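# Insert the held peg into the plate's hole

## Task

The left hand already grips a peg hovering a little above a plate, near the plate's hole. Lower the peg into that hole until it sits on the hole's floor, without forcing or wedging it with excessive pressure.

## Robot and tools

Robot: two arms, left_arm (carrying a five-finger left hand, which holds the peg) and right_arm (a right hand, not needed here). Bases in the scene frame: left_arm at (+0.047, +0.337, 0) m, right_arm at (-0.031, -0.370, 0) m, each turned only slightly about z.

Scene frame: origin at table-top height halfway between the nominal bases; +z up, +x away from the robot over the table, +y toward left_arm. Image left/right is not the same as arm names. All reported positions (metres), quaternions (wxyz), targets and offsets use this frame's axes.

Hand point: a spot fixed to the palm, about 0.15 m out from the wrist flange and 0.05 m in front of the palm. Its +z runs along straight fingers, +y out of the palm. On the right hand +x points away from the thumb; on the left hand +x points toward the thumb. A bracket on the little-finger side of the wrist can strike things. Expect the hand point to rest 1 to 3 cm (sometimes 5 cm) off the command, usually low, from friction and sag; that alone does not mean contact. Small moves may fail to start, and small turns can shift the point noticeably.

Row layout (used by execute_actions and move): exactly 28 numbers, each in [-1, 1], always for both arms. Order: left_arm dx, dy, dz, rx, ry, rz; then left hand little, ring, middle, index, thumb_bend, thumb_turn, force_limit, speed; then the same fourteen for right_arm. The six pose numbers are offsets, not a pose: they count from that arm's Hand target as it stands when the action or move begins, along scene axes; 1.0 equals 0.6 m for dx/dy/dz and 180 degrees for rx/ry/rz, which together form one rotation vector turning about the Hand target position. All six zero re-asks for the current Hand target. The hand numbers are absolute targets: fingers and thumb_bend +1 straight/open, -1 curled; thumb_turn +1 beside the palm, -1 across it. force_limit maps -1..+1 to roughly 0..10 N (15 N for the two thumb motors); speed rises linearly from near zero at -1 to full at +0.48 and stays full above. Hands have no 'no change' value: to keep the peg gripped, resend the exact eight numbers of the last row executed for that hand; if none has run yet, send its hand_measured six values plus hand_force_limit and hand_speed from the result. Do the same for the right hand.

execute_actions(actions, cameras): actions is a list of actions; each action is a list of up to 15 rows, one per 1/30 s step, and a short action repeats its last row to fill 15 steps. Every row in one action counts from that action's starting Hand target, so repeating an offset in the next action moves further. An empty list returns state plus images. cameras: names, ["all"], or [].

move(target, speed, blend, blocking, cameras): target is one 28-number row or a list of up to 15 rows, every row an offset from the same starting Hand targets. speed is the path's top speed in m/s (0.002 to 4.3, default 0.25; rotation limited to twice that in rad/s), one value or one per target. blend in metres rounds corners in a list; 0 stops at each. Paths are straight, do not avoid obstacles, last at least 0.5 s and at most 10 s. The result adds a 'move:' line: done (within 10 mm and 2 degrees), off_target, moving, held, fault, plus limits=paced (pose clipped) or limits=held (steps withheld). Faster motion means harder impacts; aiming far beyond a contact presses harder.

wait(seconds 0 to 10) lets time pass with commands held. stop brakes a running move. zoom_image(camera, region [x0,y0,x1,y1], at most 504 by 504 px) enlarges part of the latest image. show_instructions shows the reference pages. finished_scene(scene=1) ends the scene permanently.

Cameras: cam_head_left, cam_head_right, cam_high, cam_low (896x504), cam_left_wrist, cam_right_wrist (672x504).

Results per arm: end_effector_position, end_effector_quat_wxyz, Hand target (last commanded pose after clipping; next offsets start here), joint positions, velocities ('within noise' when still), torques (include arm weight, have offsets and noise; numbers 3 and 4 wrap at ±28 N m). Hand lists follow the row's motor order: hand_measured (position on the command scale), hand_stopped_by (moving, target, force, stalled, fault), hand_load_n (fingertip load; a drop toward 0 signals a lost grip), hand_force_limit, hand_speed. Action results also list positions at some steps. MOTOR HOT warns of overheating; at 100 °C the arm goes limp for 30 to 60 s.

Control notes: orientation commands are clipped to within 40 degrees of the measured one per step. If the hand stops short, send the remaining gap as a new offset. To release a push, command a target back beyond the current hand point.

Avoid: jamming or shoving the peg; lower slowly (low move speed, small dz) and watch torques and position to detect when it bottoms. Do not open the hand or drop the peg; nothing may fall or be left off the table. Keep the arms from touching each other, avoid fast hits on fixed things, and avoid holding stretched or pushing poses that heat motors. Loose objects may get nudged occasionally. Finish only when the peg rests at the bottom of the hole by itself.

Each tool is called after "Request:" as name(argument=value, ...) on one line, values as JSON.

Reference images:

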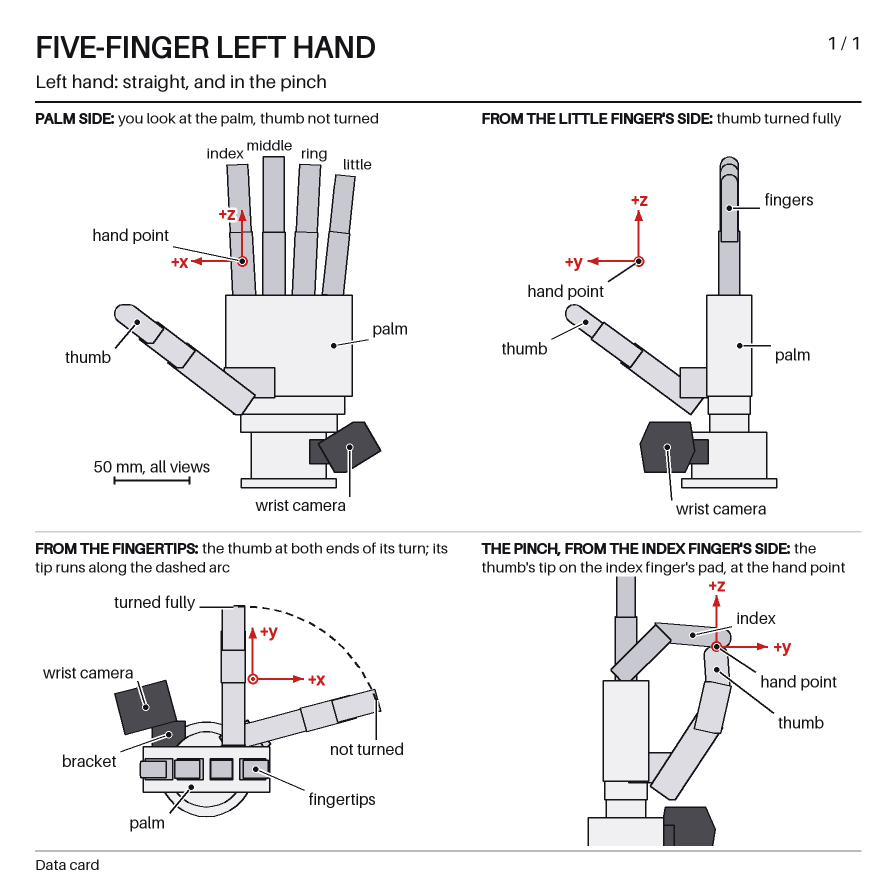

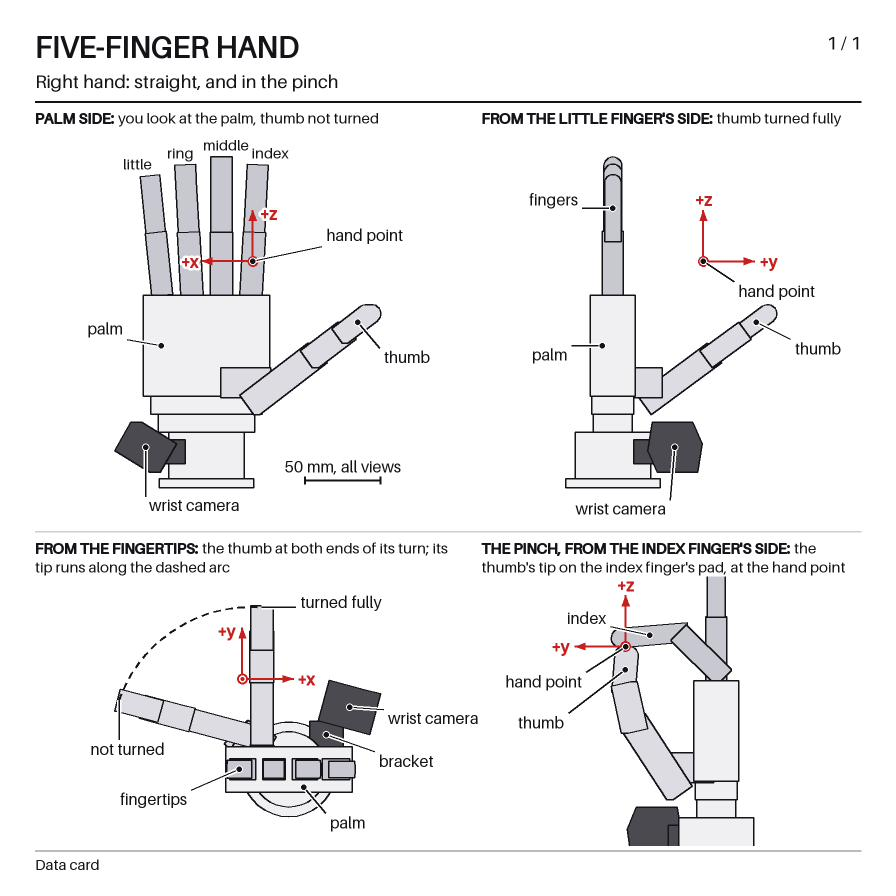

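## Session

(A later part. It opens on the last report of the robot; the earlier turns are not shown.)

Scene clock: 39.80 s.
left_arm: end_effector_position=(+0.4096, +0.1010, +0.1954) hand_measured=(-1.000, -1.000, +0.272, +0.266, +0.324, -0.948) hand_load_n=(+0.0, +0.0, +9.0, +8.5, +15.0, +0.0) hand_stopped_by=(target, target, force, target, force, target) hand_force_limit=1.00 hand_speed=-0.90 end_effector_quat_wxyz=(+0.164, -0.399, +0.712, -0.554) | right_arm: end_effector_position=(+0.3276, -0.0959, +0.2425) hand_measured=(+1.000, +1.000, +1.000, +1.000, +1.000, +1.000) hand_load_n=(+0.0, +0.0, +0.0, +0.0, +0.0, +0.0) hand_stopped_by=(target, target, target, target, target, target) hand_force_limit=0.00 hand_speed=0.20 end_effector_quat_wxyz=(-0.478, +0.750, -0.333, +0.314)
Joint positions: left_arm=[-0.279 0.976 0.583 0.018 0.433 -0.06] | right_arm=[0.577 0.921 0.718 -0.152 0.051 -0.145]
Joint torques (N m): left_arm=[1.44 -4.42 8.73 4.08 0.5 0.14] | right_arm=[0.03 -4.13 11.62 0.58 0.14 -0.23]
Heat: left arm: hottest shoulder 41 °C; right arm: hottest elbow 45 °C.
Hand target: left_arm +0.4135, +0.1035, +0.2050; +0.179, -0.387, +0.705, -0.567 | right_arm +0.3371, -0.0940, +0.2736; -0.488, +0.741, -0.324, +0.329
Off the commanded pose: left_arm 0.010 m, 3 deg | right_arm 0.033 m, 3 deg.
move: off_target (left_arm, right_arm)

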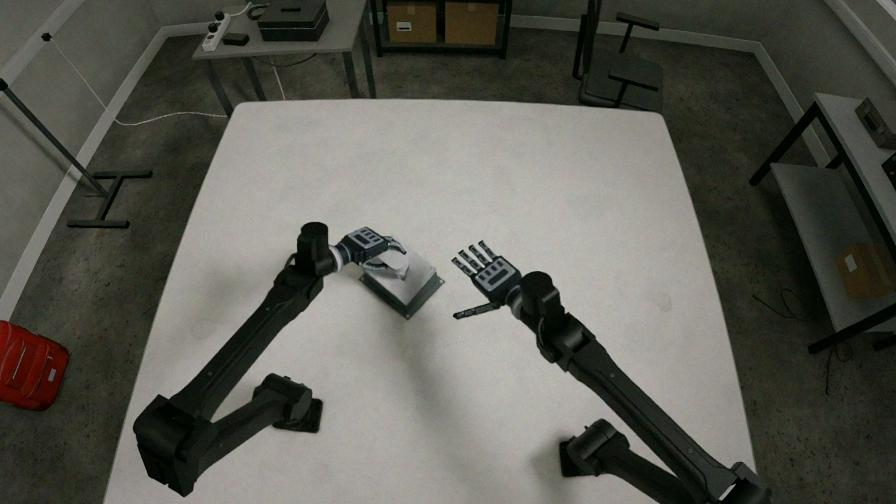

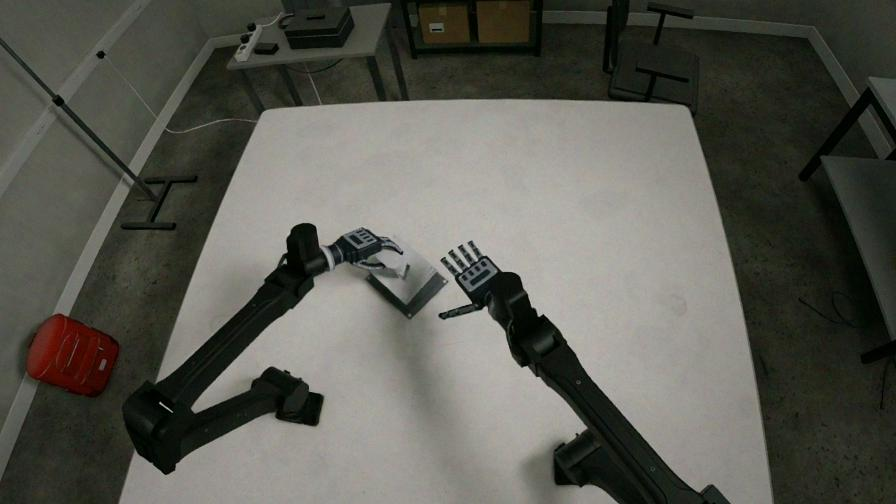

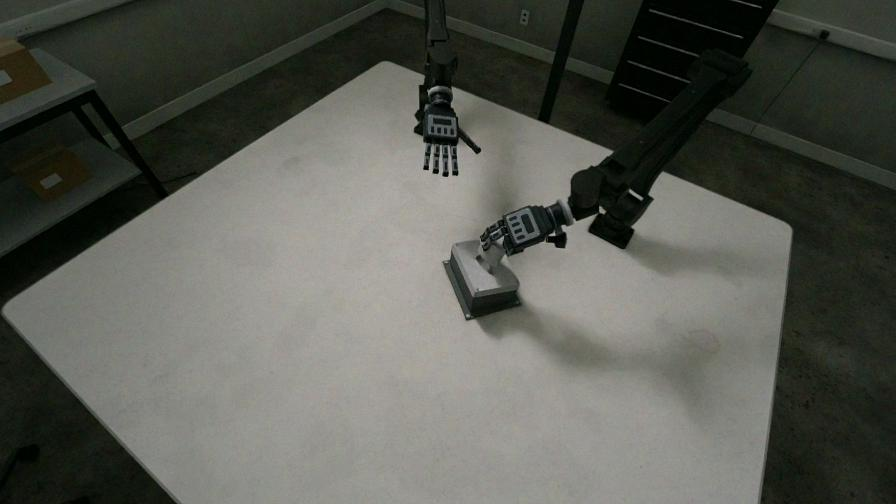

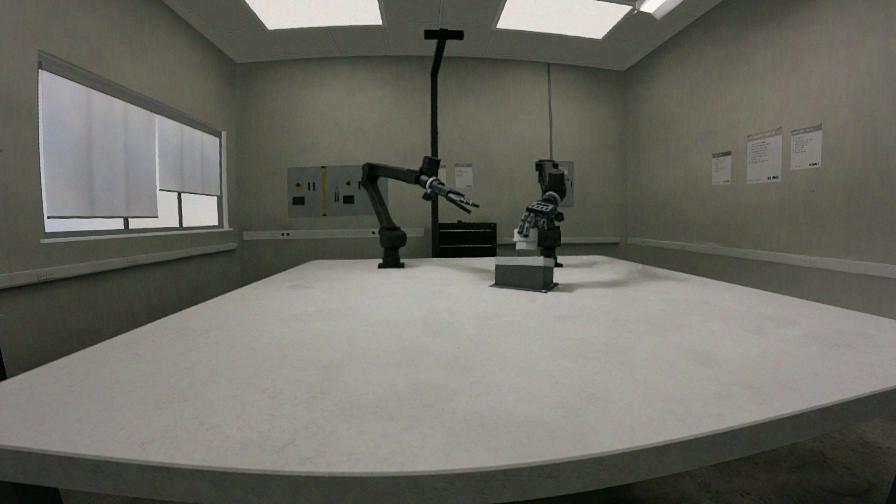

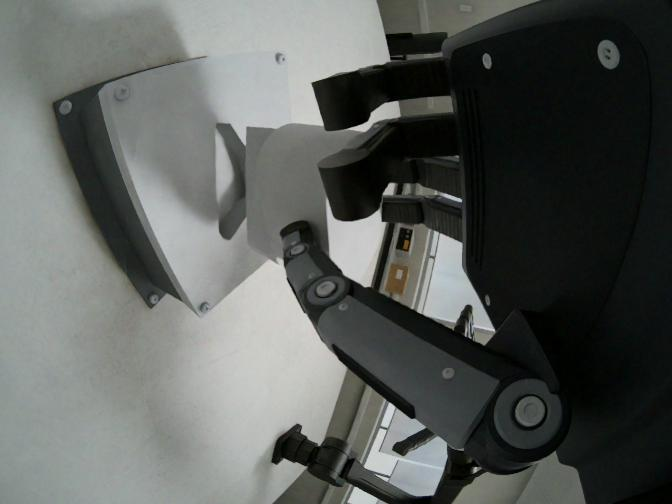

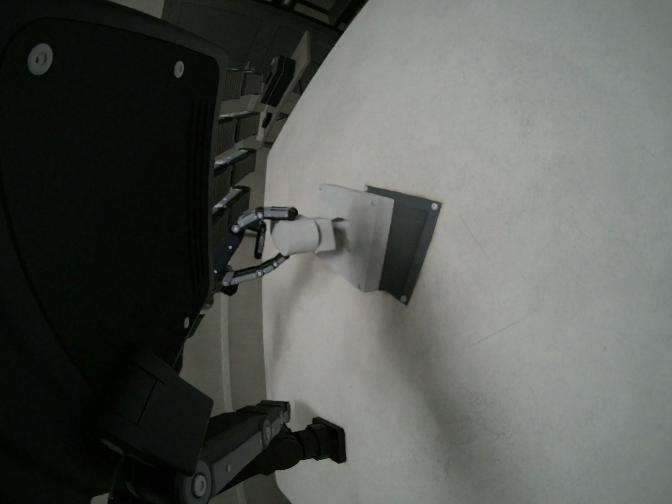

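Request:
move(target=[0.0078,-0.0032,0.004,0.0111,0.0271,0,-1.0,-1.0,0.272,0.264,0.324,-0.948,1.0,-0.90,0,0,0,0,0,0,1,1,1,1,1,1,0,0.2], speed=0.1, cameras=["all"])

Request:
zoom_image(camera="cam_right_wrist", region=[300, 190, 380, 270])

Request:
zoom_image(camera="cam_left_wrist", region=[200, 110, 300, 280])

Request:
zoom_image(camera="cam_low", region=[490, 220, 570, 300])

Request:
zoom_image(camera="cam_head_right", region=[370, 240, 430, 300])

Request:
zoom_image(camera="cam_high", region=[440, 220, 530, 300])

Scene clock: 54.70 s.
left_arm: end_effector_position=(+0.3971, +0.1054, +0.1725) hand_measured=(-1.000, -1.000, +0.272, +0.266, +0.324, -0.948) hand_load_n=(+0.0, +0.0, +8.5, +8.5, +15.0, +0.0) hand_stopped_by=(target, target, force, target, force, target) hand_force_limit=1.00 hand_speed=-0.90 end_effector_quat_wxyz=(+0.136, -0.422, +0.729, -0.522) | right_arm: end_effector_position=(+0.3276, -0.0959, +0.2425) hand_measured=(+1.000, +1.000, +1.000, +1.000, +1.000, +1.000) hand_load_n=(+0.0, +0.0, +0.0, +0.0, +0.0, +0.0) hand_stopped_by=(target, target, target, target, target, target) hand_force_limit=0.00 hand_speed=0.20 end_effector_quat_wxyz=(-0.478, +0.750, -0.333, +0.314)
Joint positions: left_arm=[-0.279 0.989 0.583 -0.074 0.433 -0.054] | right_arm=[0.577 0.921 0.718 -0.152 0.051 -0.145]
Joint torques (N m): left_arm=[1.2 -3.55 15.24 1.81 0.3 0.13] | right_arm=[-0.03 -4.13 11.62 0.58 0.15 -0.23]
Heat: left arm: hottest shoulder 41 °C; right arm: hottest elbow 50 °C.
Hand target: left_arm +0.4182, +0.1016, +0.2074; +0.156, -0.407, +0.721, -0.538 | right_arm +0.3371, -0.0940, +0.2736; -0.488, +0.741, -0.324, +0.329
Off the commanded pose: left_arm 0.041 m, 3 deg | right_arm 0.033 m, 3 deg.
move: off_target (left_arm, right_arm)

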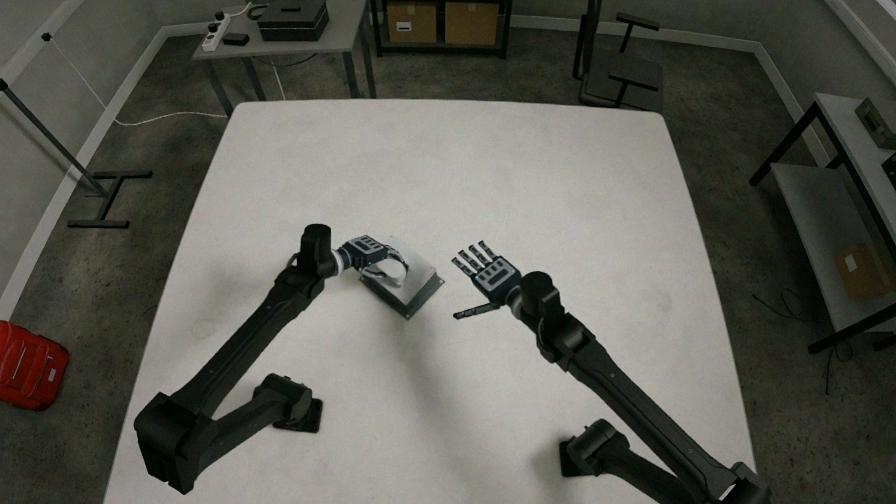

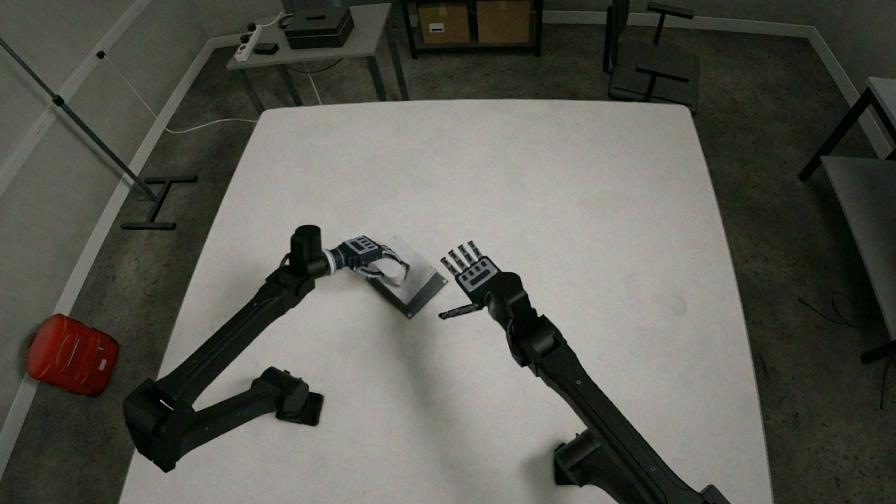

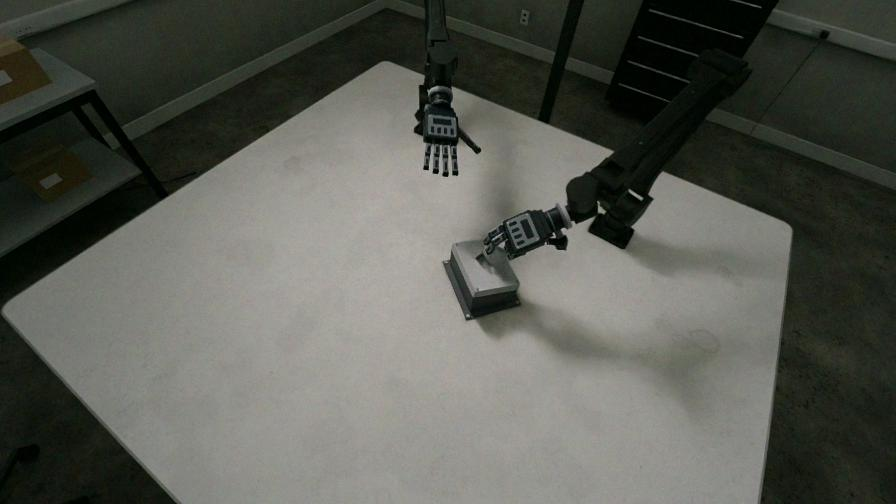

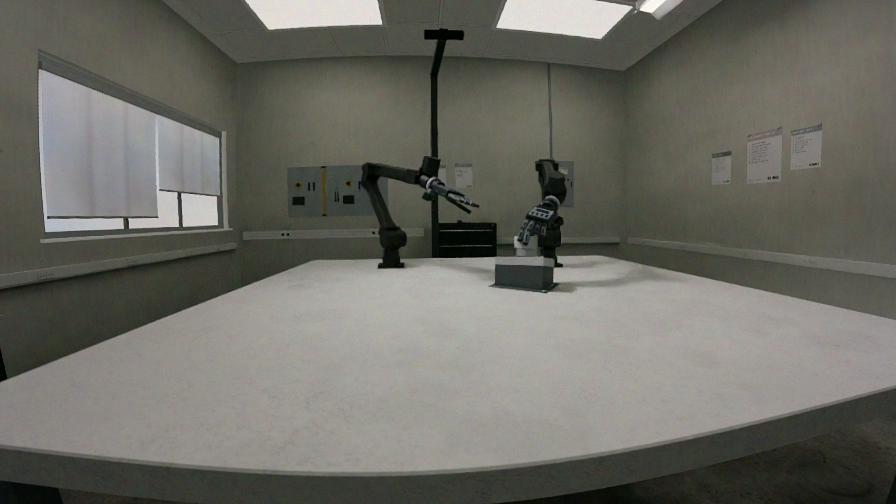

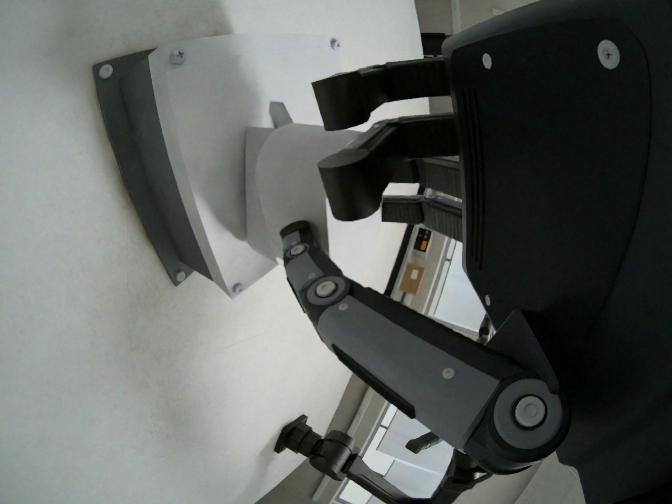

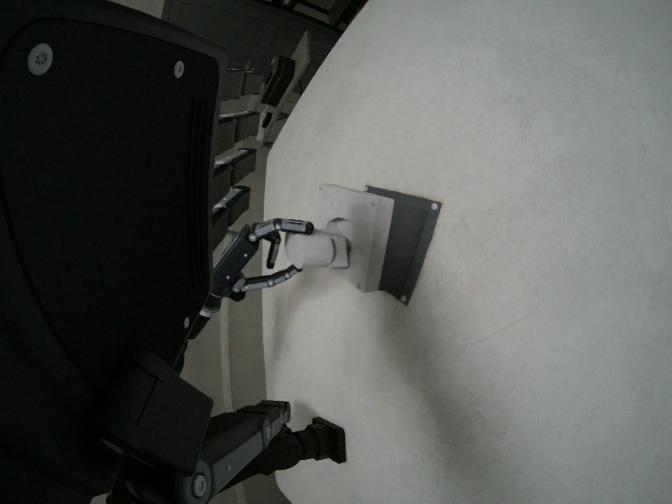

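Scaled by 6.300 from the camera's 672x504 image, which has a finer 960x720 frame.

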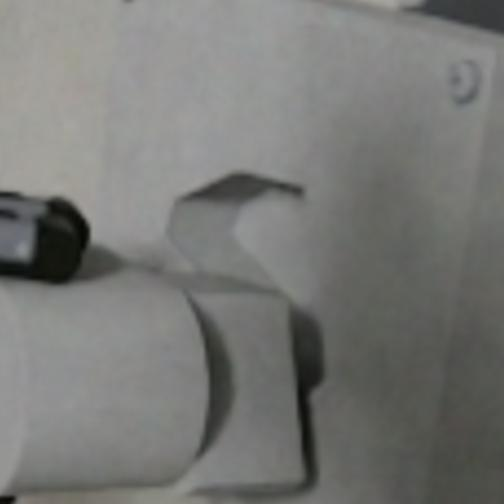

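Scaled by 2.965 from the camera's 672x504 image, which has a finer 960x720 frame.

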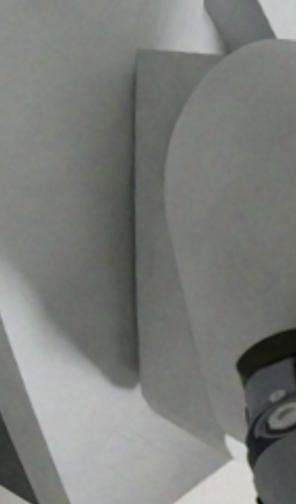

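Scaled by 6.300 from the camera's 896x504 image, which has a finer 1280x720 frame.

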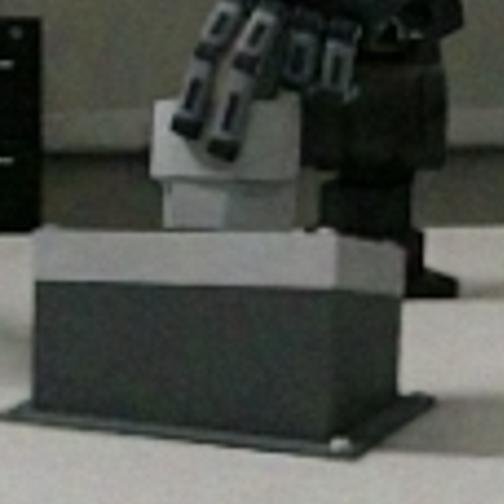

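Scaled by 8.400 from the camera's 896x504 image, which has a finer 1280x720 frame.

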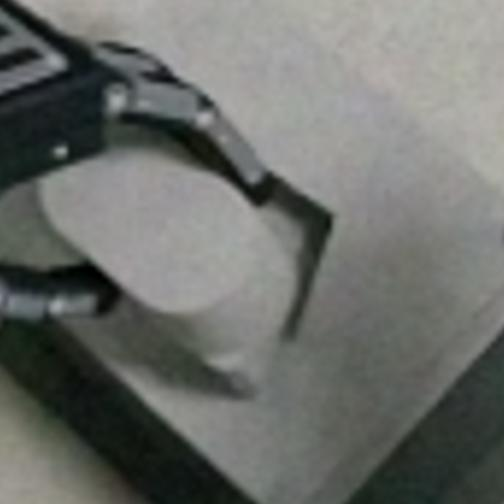

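Scaled by 5.600 from the camera's 896x504 image, which has a finer 1280x720 frame.

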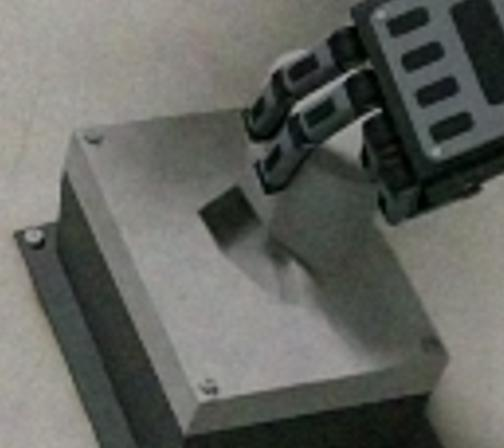

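Request:
move(target=[[0.0038,-0.0123,0.05,0,0,0,-1.0,-1.0,0.272,0.264,0.324,-0.948,1.0,-0.90,0,0,0,0,0,0,1,1,1,1,1,1,0,0.2],[0.0038,-0.0123,-0.0123,0,0,0,-1.0,-1.0,0.272,0.264,0.324,-0.948,1.0,-0.90,0,0,0,0,0,0,1,1,1,1,1,1,0,0.2]], speed=0.08, cameras=["all"])

Request:
zoom_image(camera="cam_right_wrist", region=[300, 190, 380, 270])

Request:
zoom_image(camera="cam_left_wrist", region=[200, 110, 300, 280])

Request:
zoom_image(camera="cam_low", region=[490, 220, 570, 300])

Request:
zoom_image(camera="cam_high", region=[440, 220, 530, 300])

Scene clock: 59.97 s.
left_arm: end_effector_position=(+0.4186, +0.0993, +0.1972) hand_measured=(-1.000, -1.000, +0.272, +0.266, +0.324, -0.948) hand_load_n=(+0.0, +0.0, +8.5, +8.5, +15.5, +0.0) hand_stopped_by=(target, target, force, target, force, target) hand_force_limit=1.00 hand_speed=-0.90 end_effector_quat_wxyz=(+0.149, -0.417, +0.724, -0.529) | right_arm: end_effector_position=(+0.3276, -0.0959, +0.2425) hand_measured=(+1.000, +1.000, +1.000, +1.000, +1.000, +1.000) hand_load_n=(+0.0, +0.0, -0.5, +0.0, +0.0, +0.0) hand_stopped_by=(target, target, target, target, target, target) hand_force_limit=0.00 hand_speed=0.20 end_effector_quat_wxyz=(-0.478, +0.750, -0.333, +0.314)
Joint positions: left_arm=[-0.282 1.017 0.655 -0.086 0.418 -0.054] | right_arm=[0.577 0.921 0.718 -0.152 0.051 -0.145]
Joint torques (N m): left_arm=[-0.26 -4.01 8.83 4.01 0.11 0.06] | right_arm=[0.09 -4.13 11.6 0.58 0.15 -0.23]
Heat: left arm: hottest shoulder 41 °C; right arm: hottest elbow 51 °C.
Hand target: left_arm +0.4204, +0.0941, +0.2000; +0.155, -0.407, +0.722, -0.538 | right_arm +0.3371, -0.0940, +0.2736; -0.488, +0.741, -0.324, +0.329
Off the commanded pose: left_arm 0.006 m, 2 deg | right_arm 0.033 m, 3 deg.
move: off_target (right_arm)

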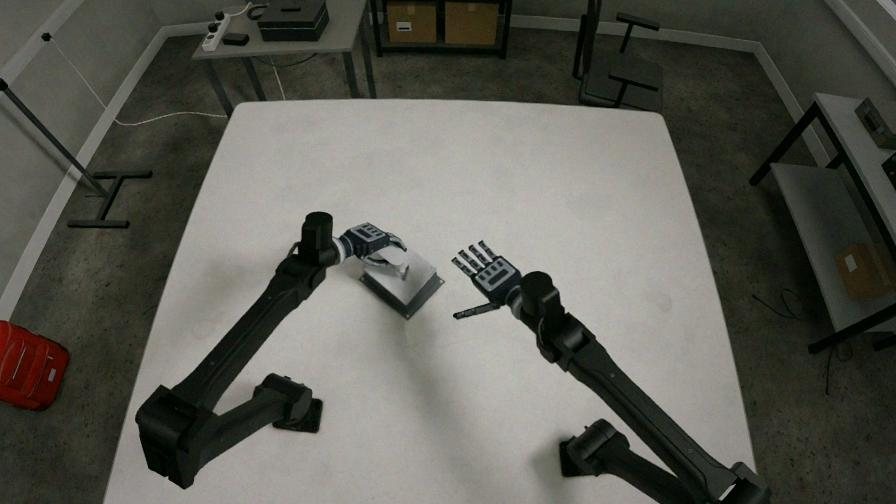

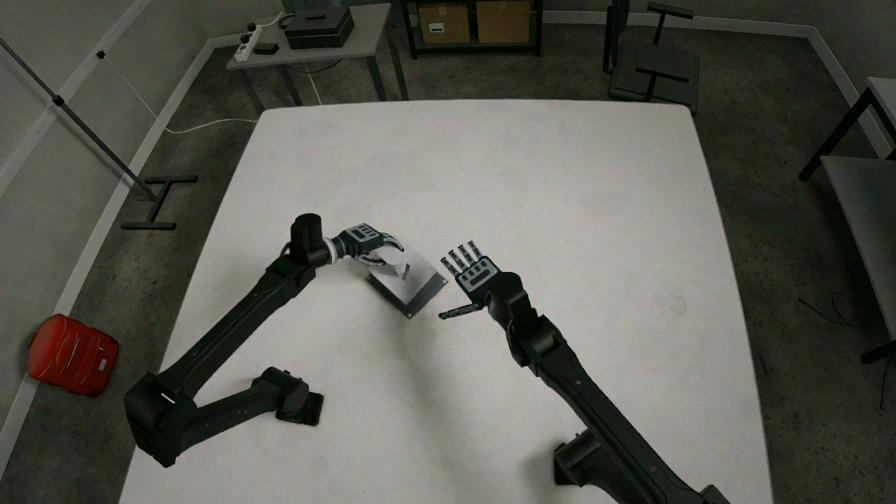

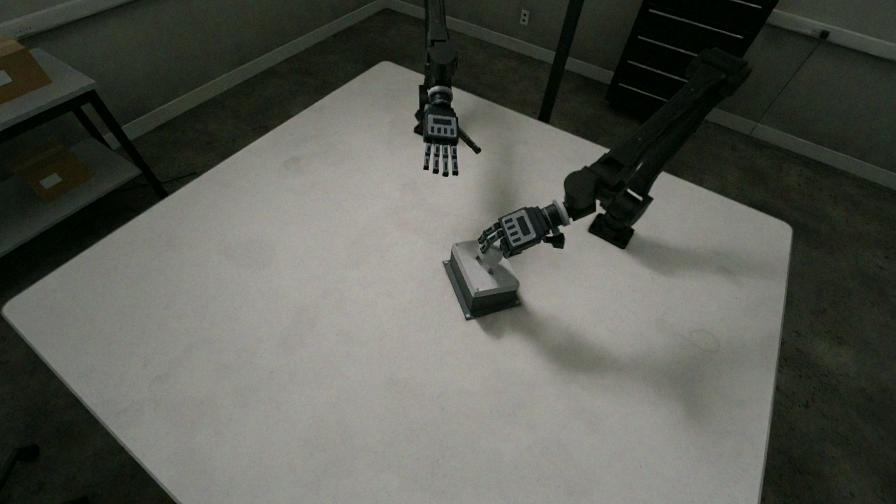

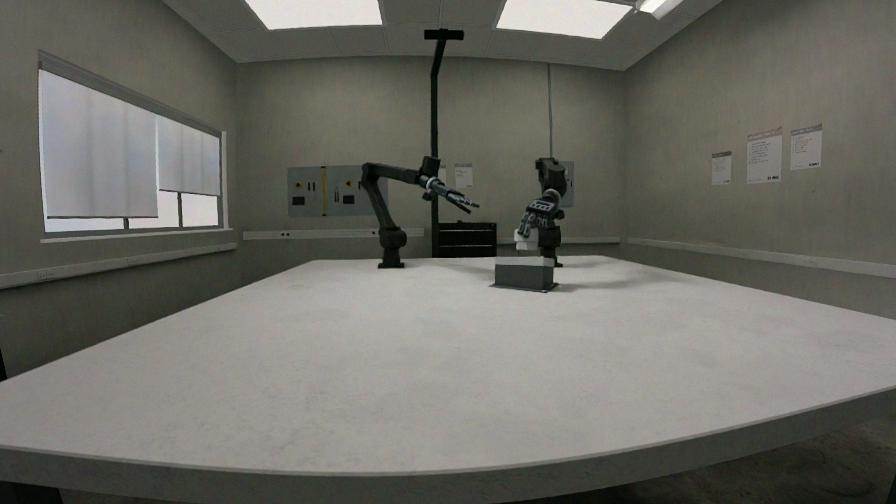

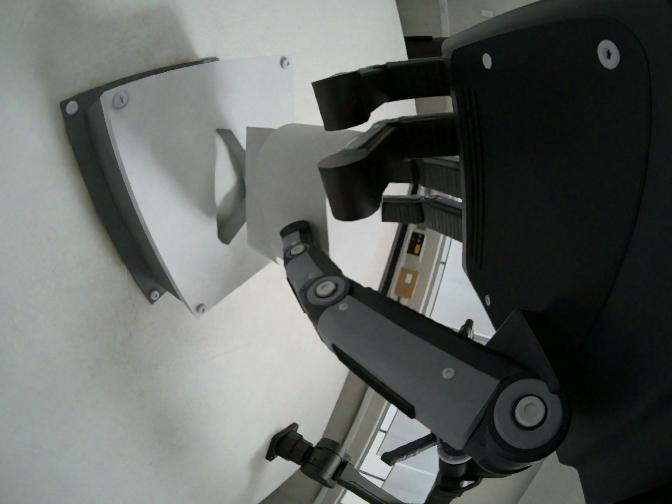

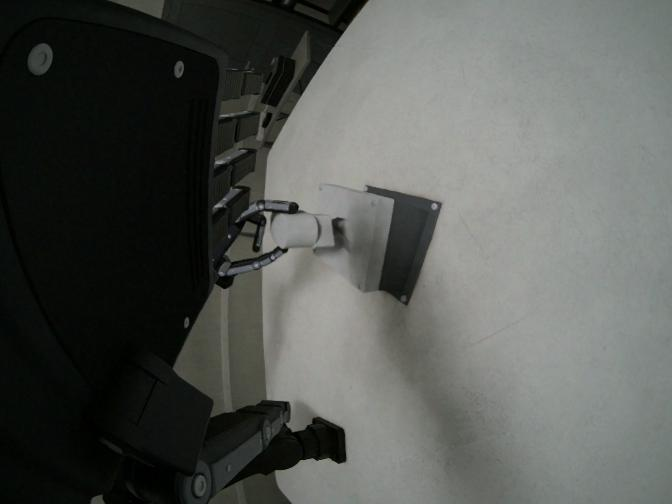

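Scaled by 6.300 from the camera's 672x504 image, which has a finer 960x720 frame.

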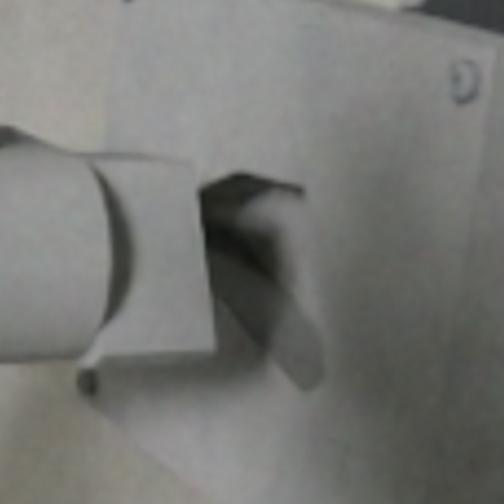

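Scaled by 2.965 from the camera's 672x504 image, which has a finer 960x720 frame.

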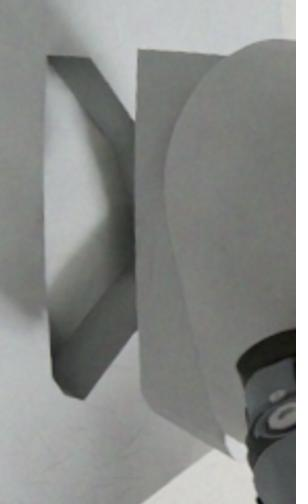

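Scaled by 6.300 from the camera's 896x504 image, which has a finer 1280x720 frame.

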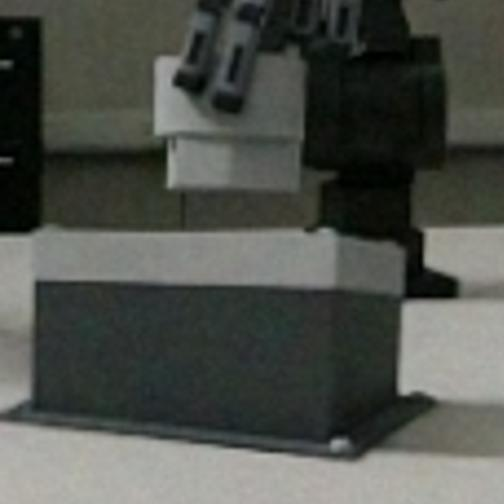

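Scaled by 5.600 from the camera's 896x504 image, which has a finer 1280x720 frame.

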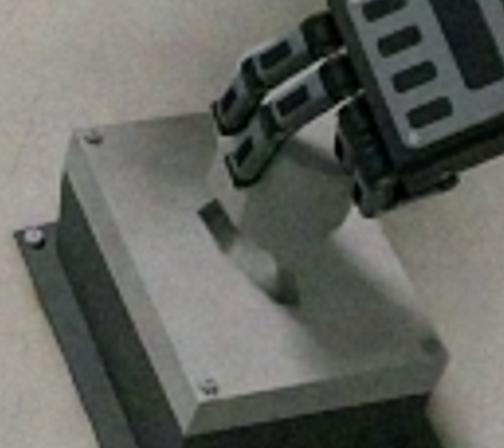

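Request:
move(target=[-0.003,-0.0058,-0.0233,0.0013,0.0099,0,-1.0,-1.0,0.272,0.264,0.324,-0.948,1.0,-0.90,0,0,0,0,0,0,1,1,1,1,1,1,0,0.2], speed=0.05, cameras=["all"])

Request:
zoom_image(camera="cam_right_wrist", region=[300, 190, 380, 270])

Request:
zoom_image(camera="cam_left_wrist", region=[200, 110, 300, 280])

Request:
zoom_image(camera="cam_low", region=[490, 220, 570, 300])

Request:
zoom_image(camera="cam_high", region=[440, 220, 530, 300])

Request:
zoom_image(camera="cam_head_right", region=[370, 240, 430, 300])

Scene clock: 65.27 s.
left_arm: end_effector_position=(+0.4169, +0.0965, +0.1826) hand_measured=(-1.000, -1.000, +0.272, +0.266, +0.324, -0.948) hand_load_n=(+0.0, +0.0, +9.0, +8.5, +15.5, +0.0) hand_stopped_by=(target, target, force, target, force, target) hand_force_limit=1.00 hand_speed=-0.90 end_effector_quat_wxyz=(+0.142, -0.421, +0.730, -0.520) | right_arm: end_effector_position=(+0.3276, -0.0959, +0.2425) hand_measured=(+1.000, +1.000, +1.000, +1.000, +1.000, +1.000) hand_load_n=(-0.5, +0.0, +0.0, +0.0, +0.0, +0.0) hand_stopped_by=(target, target, target, target, target, target) hand_force_limit=0.00 hand_speed=0.20 end_effector_quat_wxyz=(-0.478, +0.750, -0.333, +0.314)
Joint positions: left_arm=[-0.292 1.042 0.644 -0.076 0.412 -0.054] | right_arm=[0.577 0.921 0.718 -0.152 0.051 -0.145]
Joint torques (N m): left_arm=[-0.32 -4.13 8.75 3.95 0.11 -0.04] | right_arm=[0.03 -4.13 11.6 0.57 0.15 -0.23]
Heat: left arm: hottest shoulder 41 °C; right arm: hottest elbow 52 °C.
Hand target: left_arm +0.4186, +0.0908, +0.1859; +0.145, -0.415, +0.725, -0.530 | right_arm +0.3371, -0.0940, +0.2736; -0.488, +0.741, -0.324, +0.329
Off the commanded pose: left_arm 0.007 m, 1 deg | right_arm 0.033 m, 3 deg.
move: off_target (right_arm)

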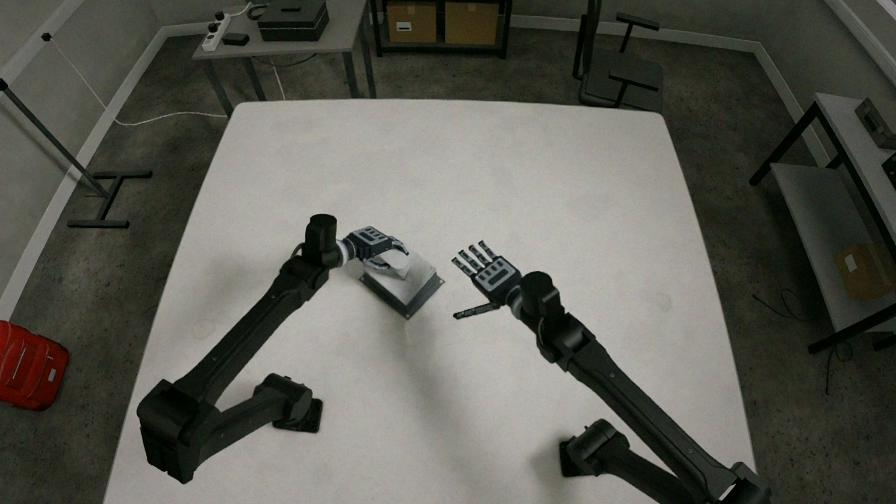

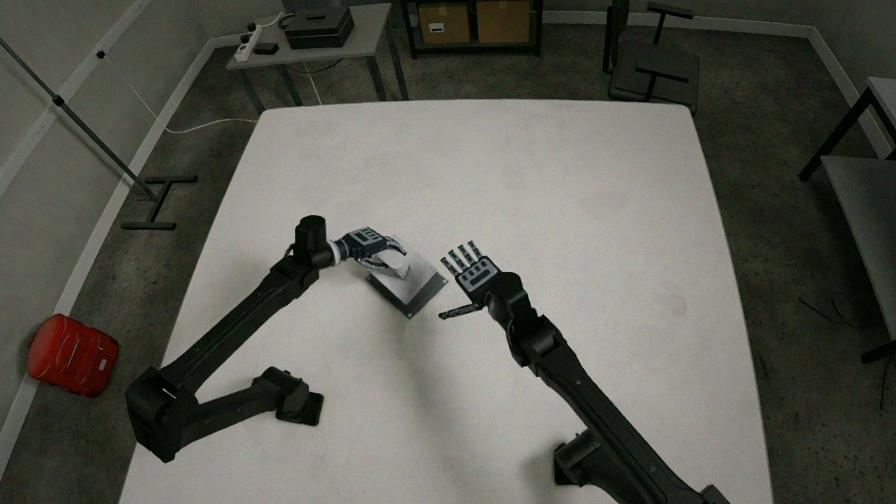

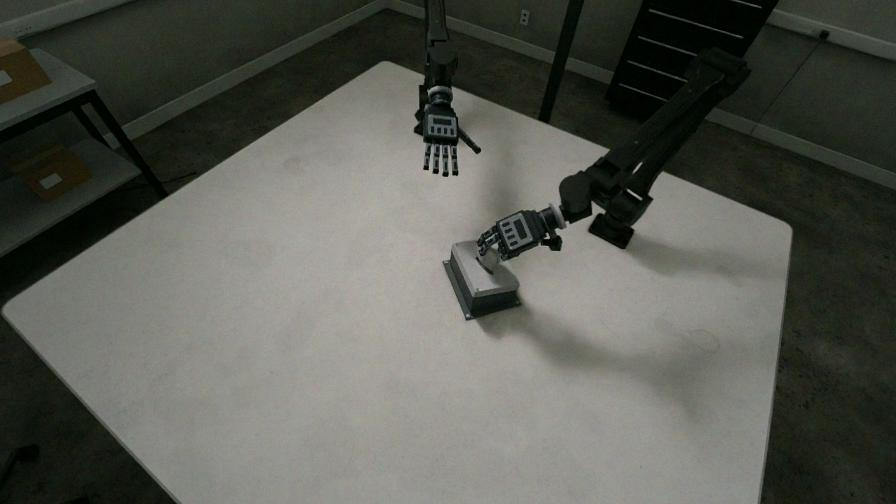

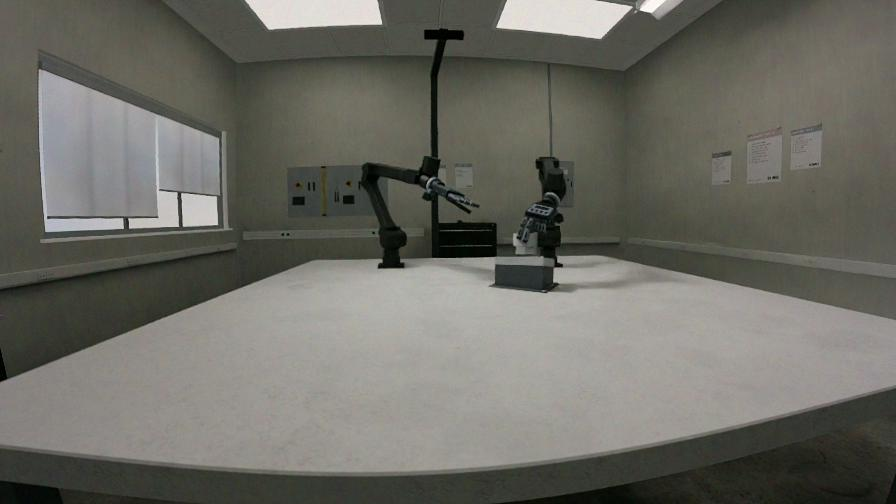

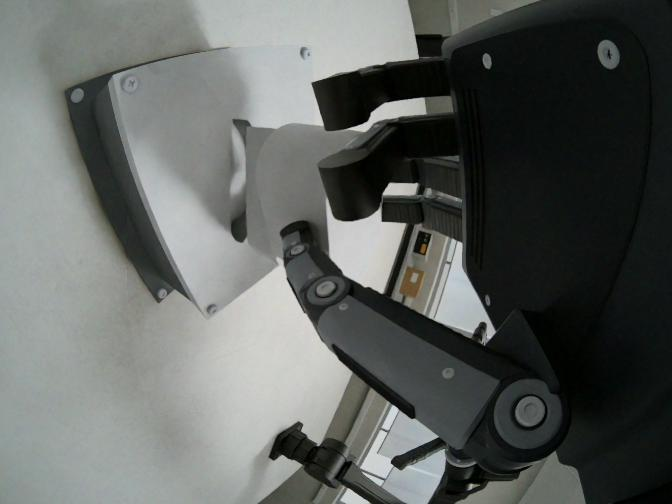

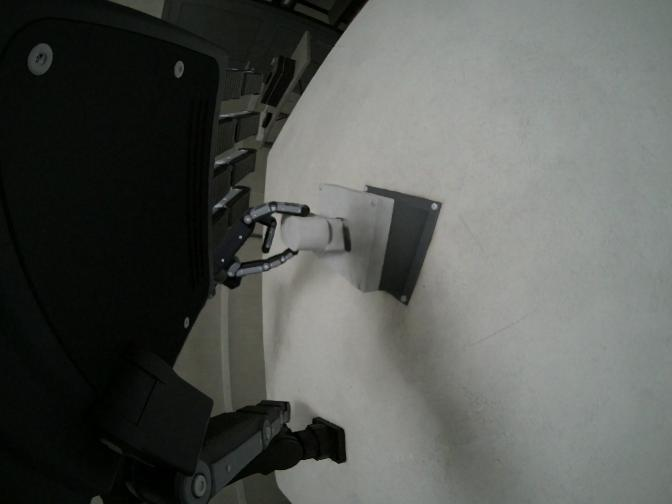

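Scaled by 6.300 from the camera's 672x504 image, which has a finer 960x720 frame.

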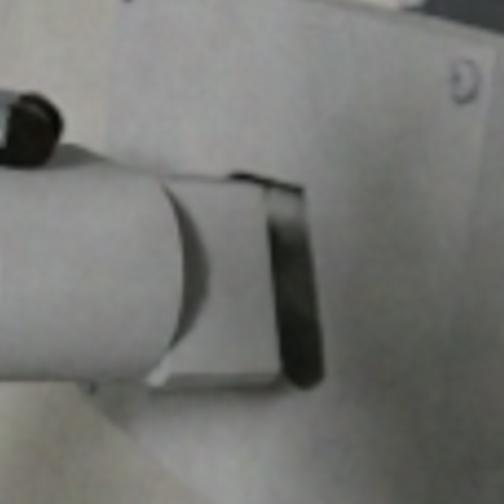

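Scaled by 2.965 from the camera's 672x504 image, which has a finer 960x720 frame.

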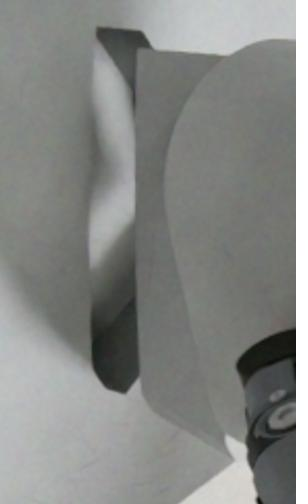

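Scaled by 6.300 from the camera's 896x504 image, which has a finer 1280x720 frame.

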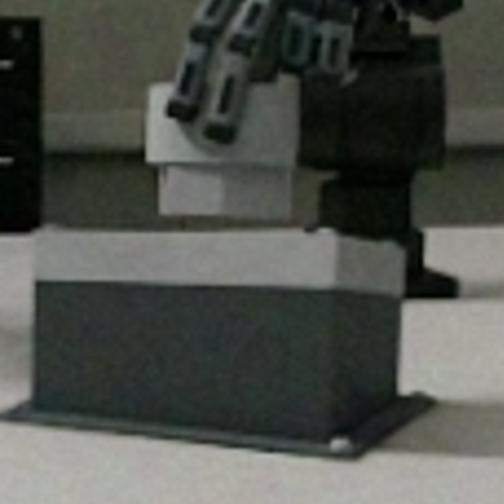

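Scaled by 5.600 from the camera's 896x504 image, which has a finer 1280x720 frame.

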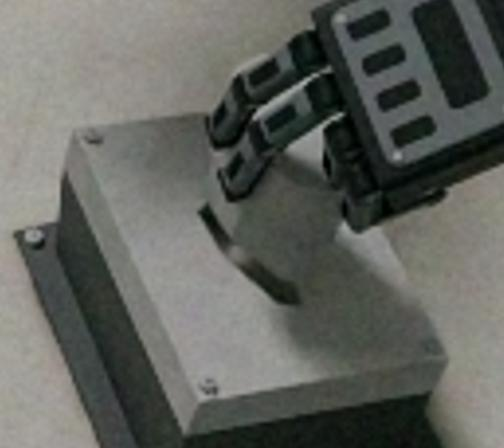

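Scaled by 8.400 from the camera's 896x504 image, which has a finer 1280x720 frame.

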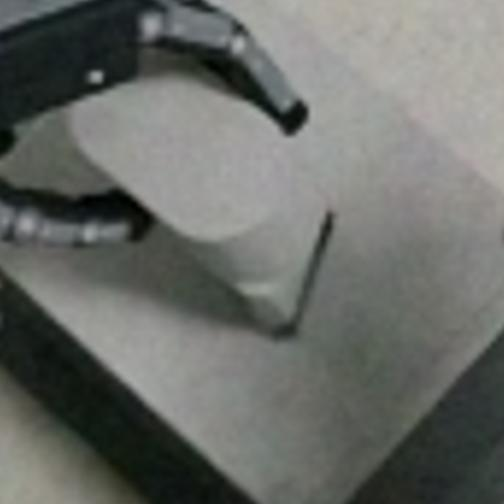

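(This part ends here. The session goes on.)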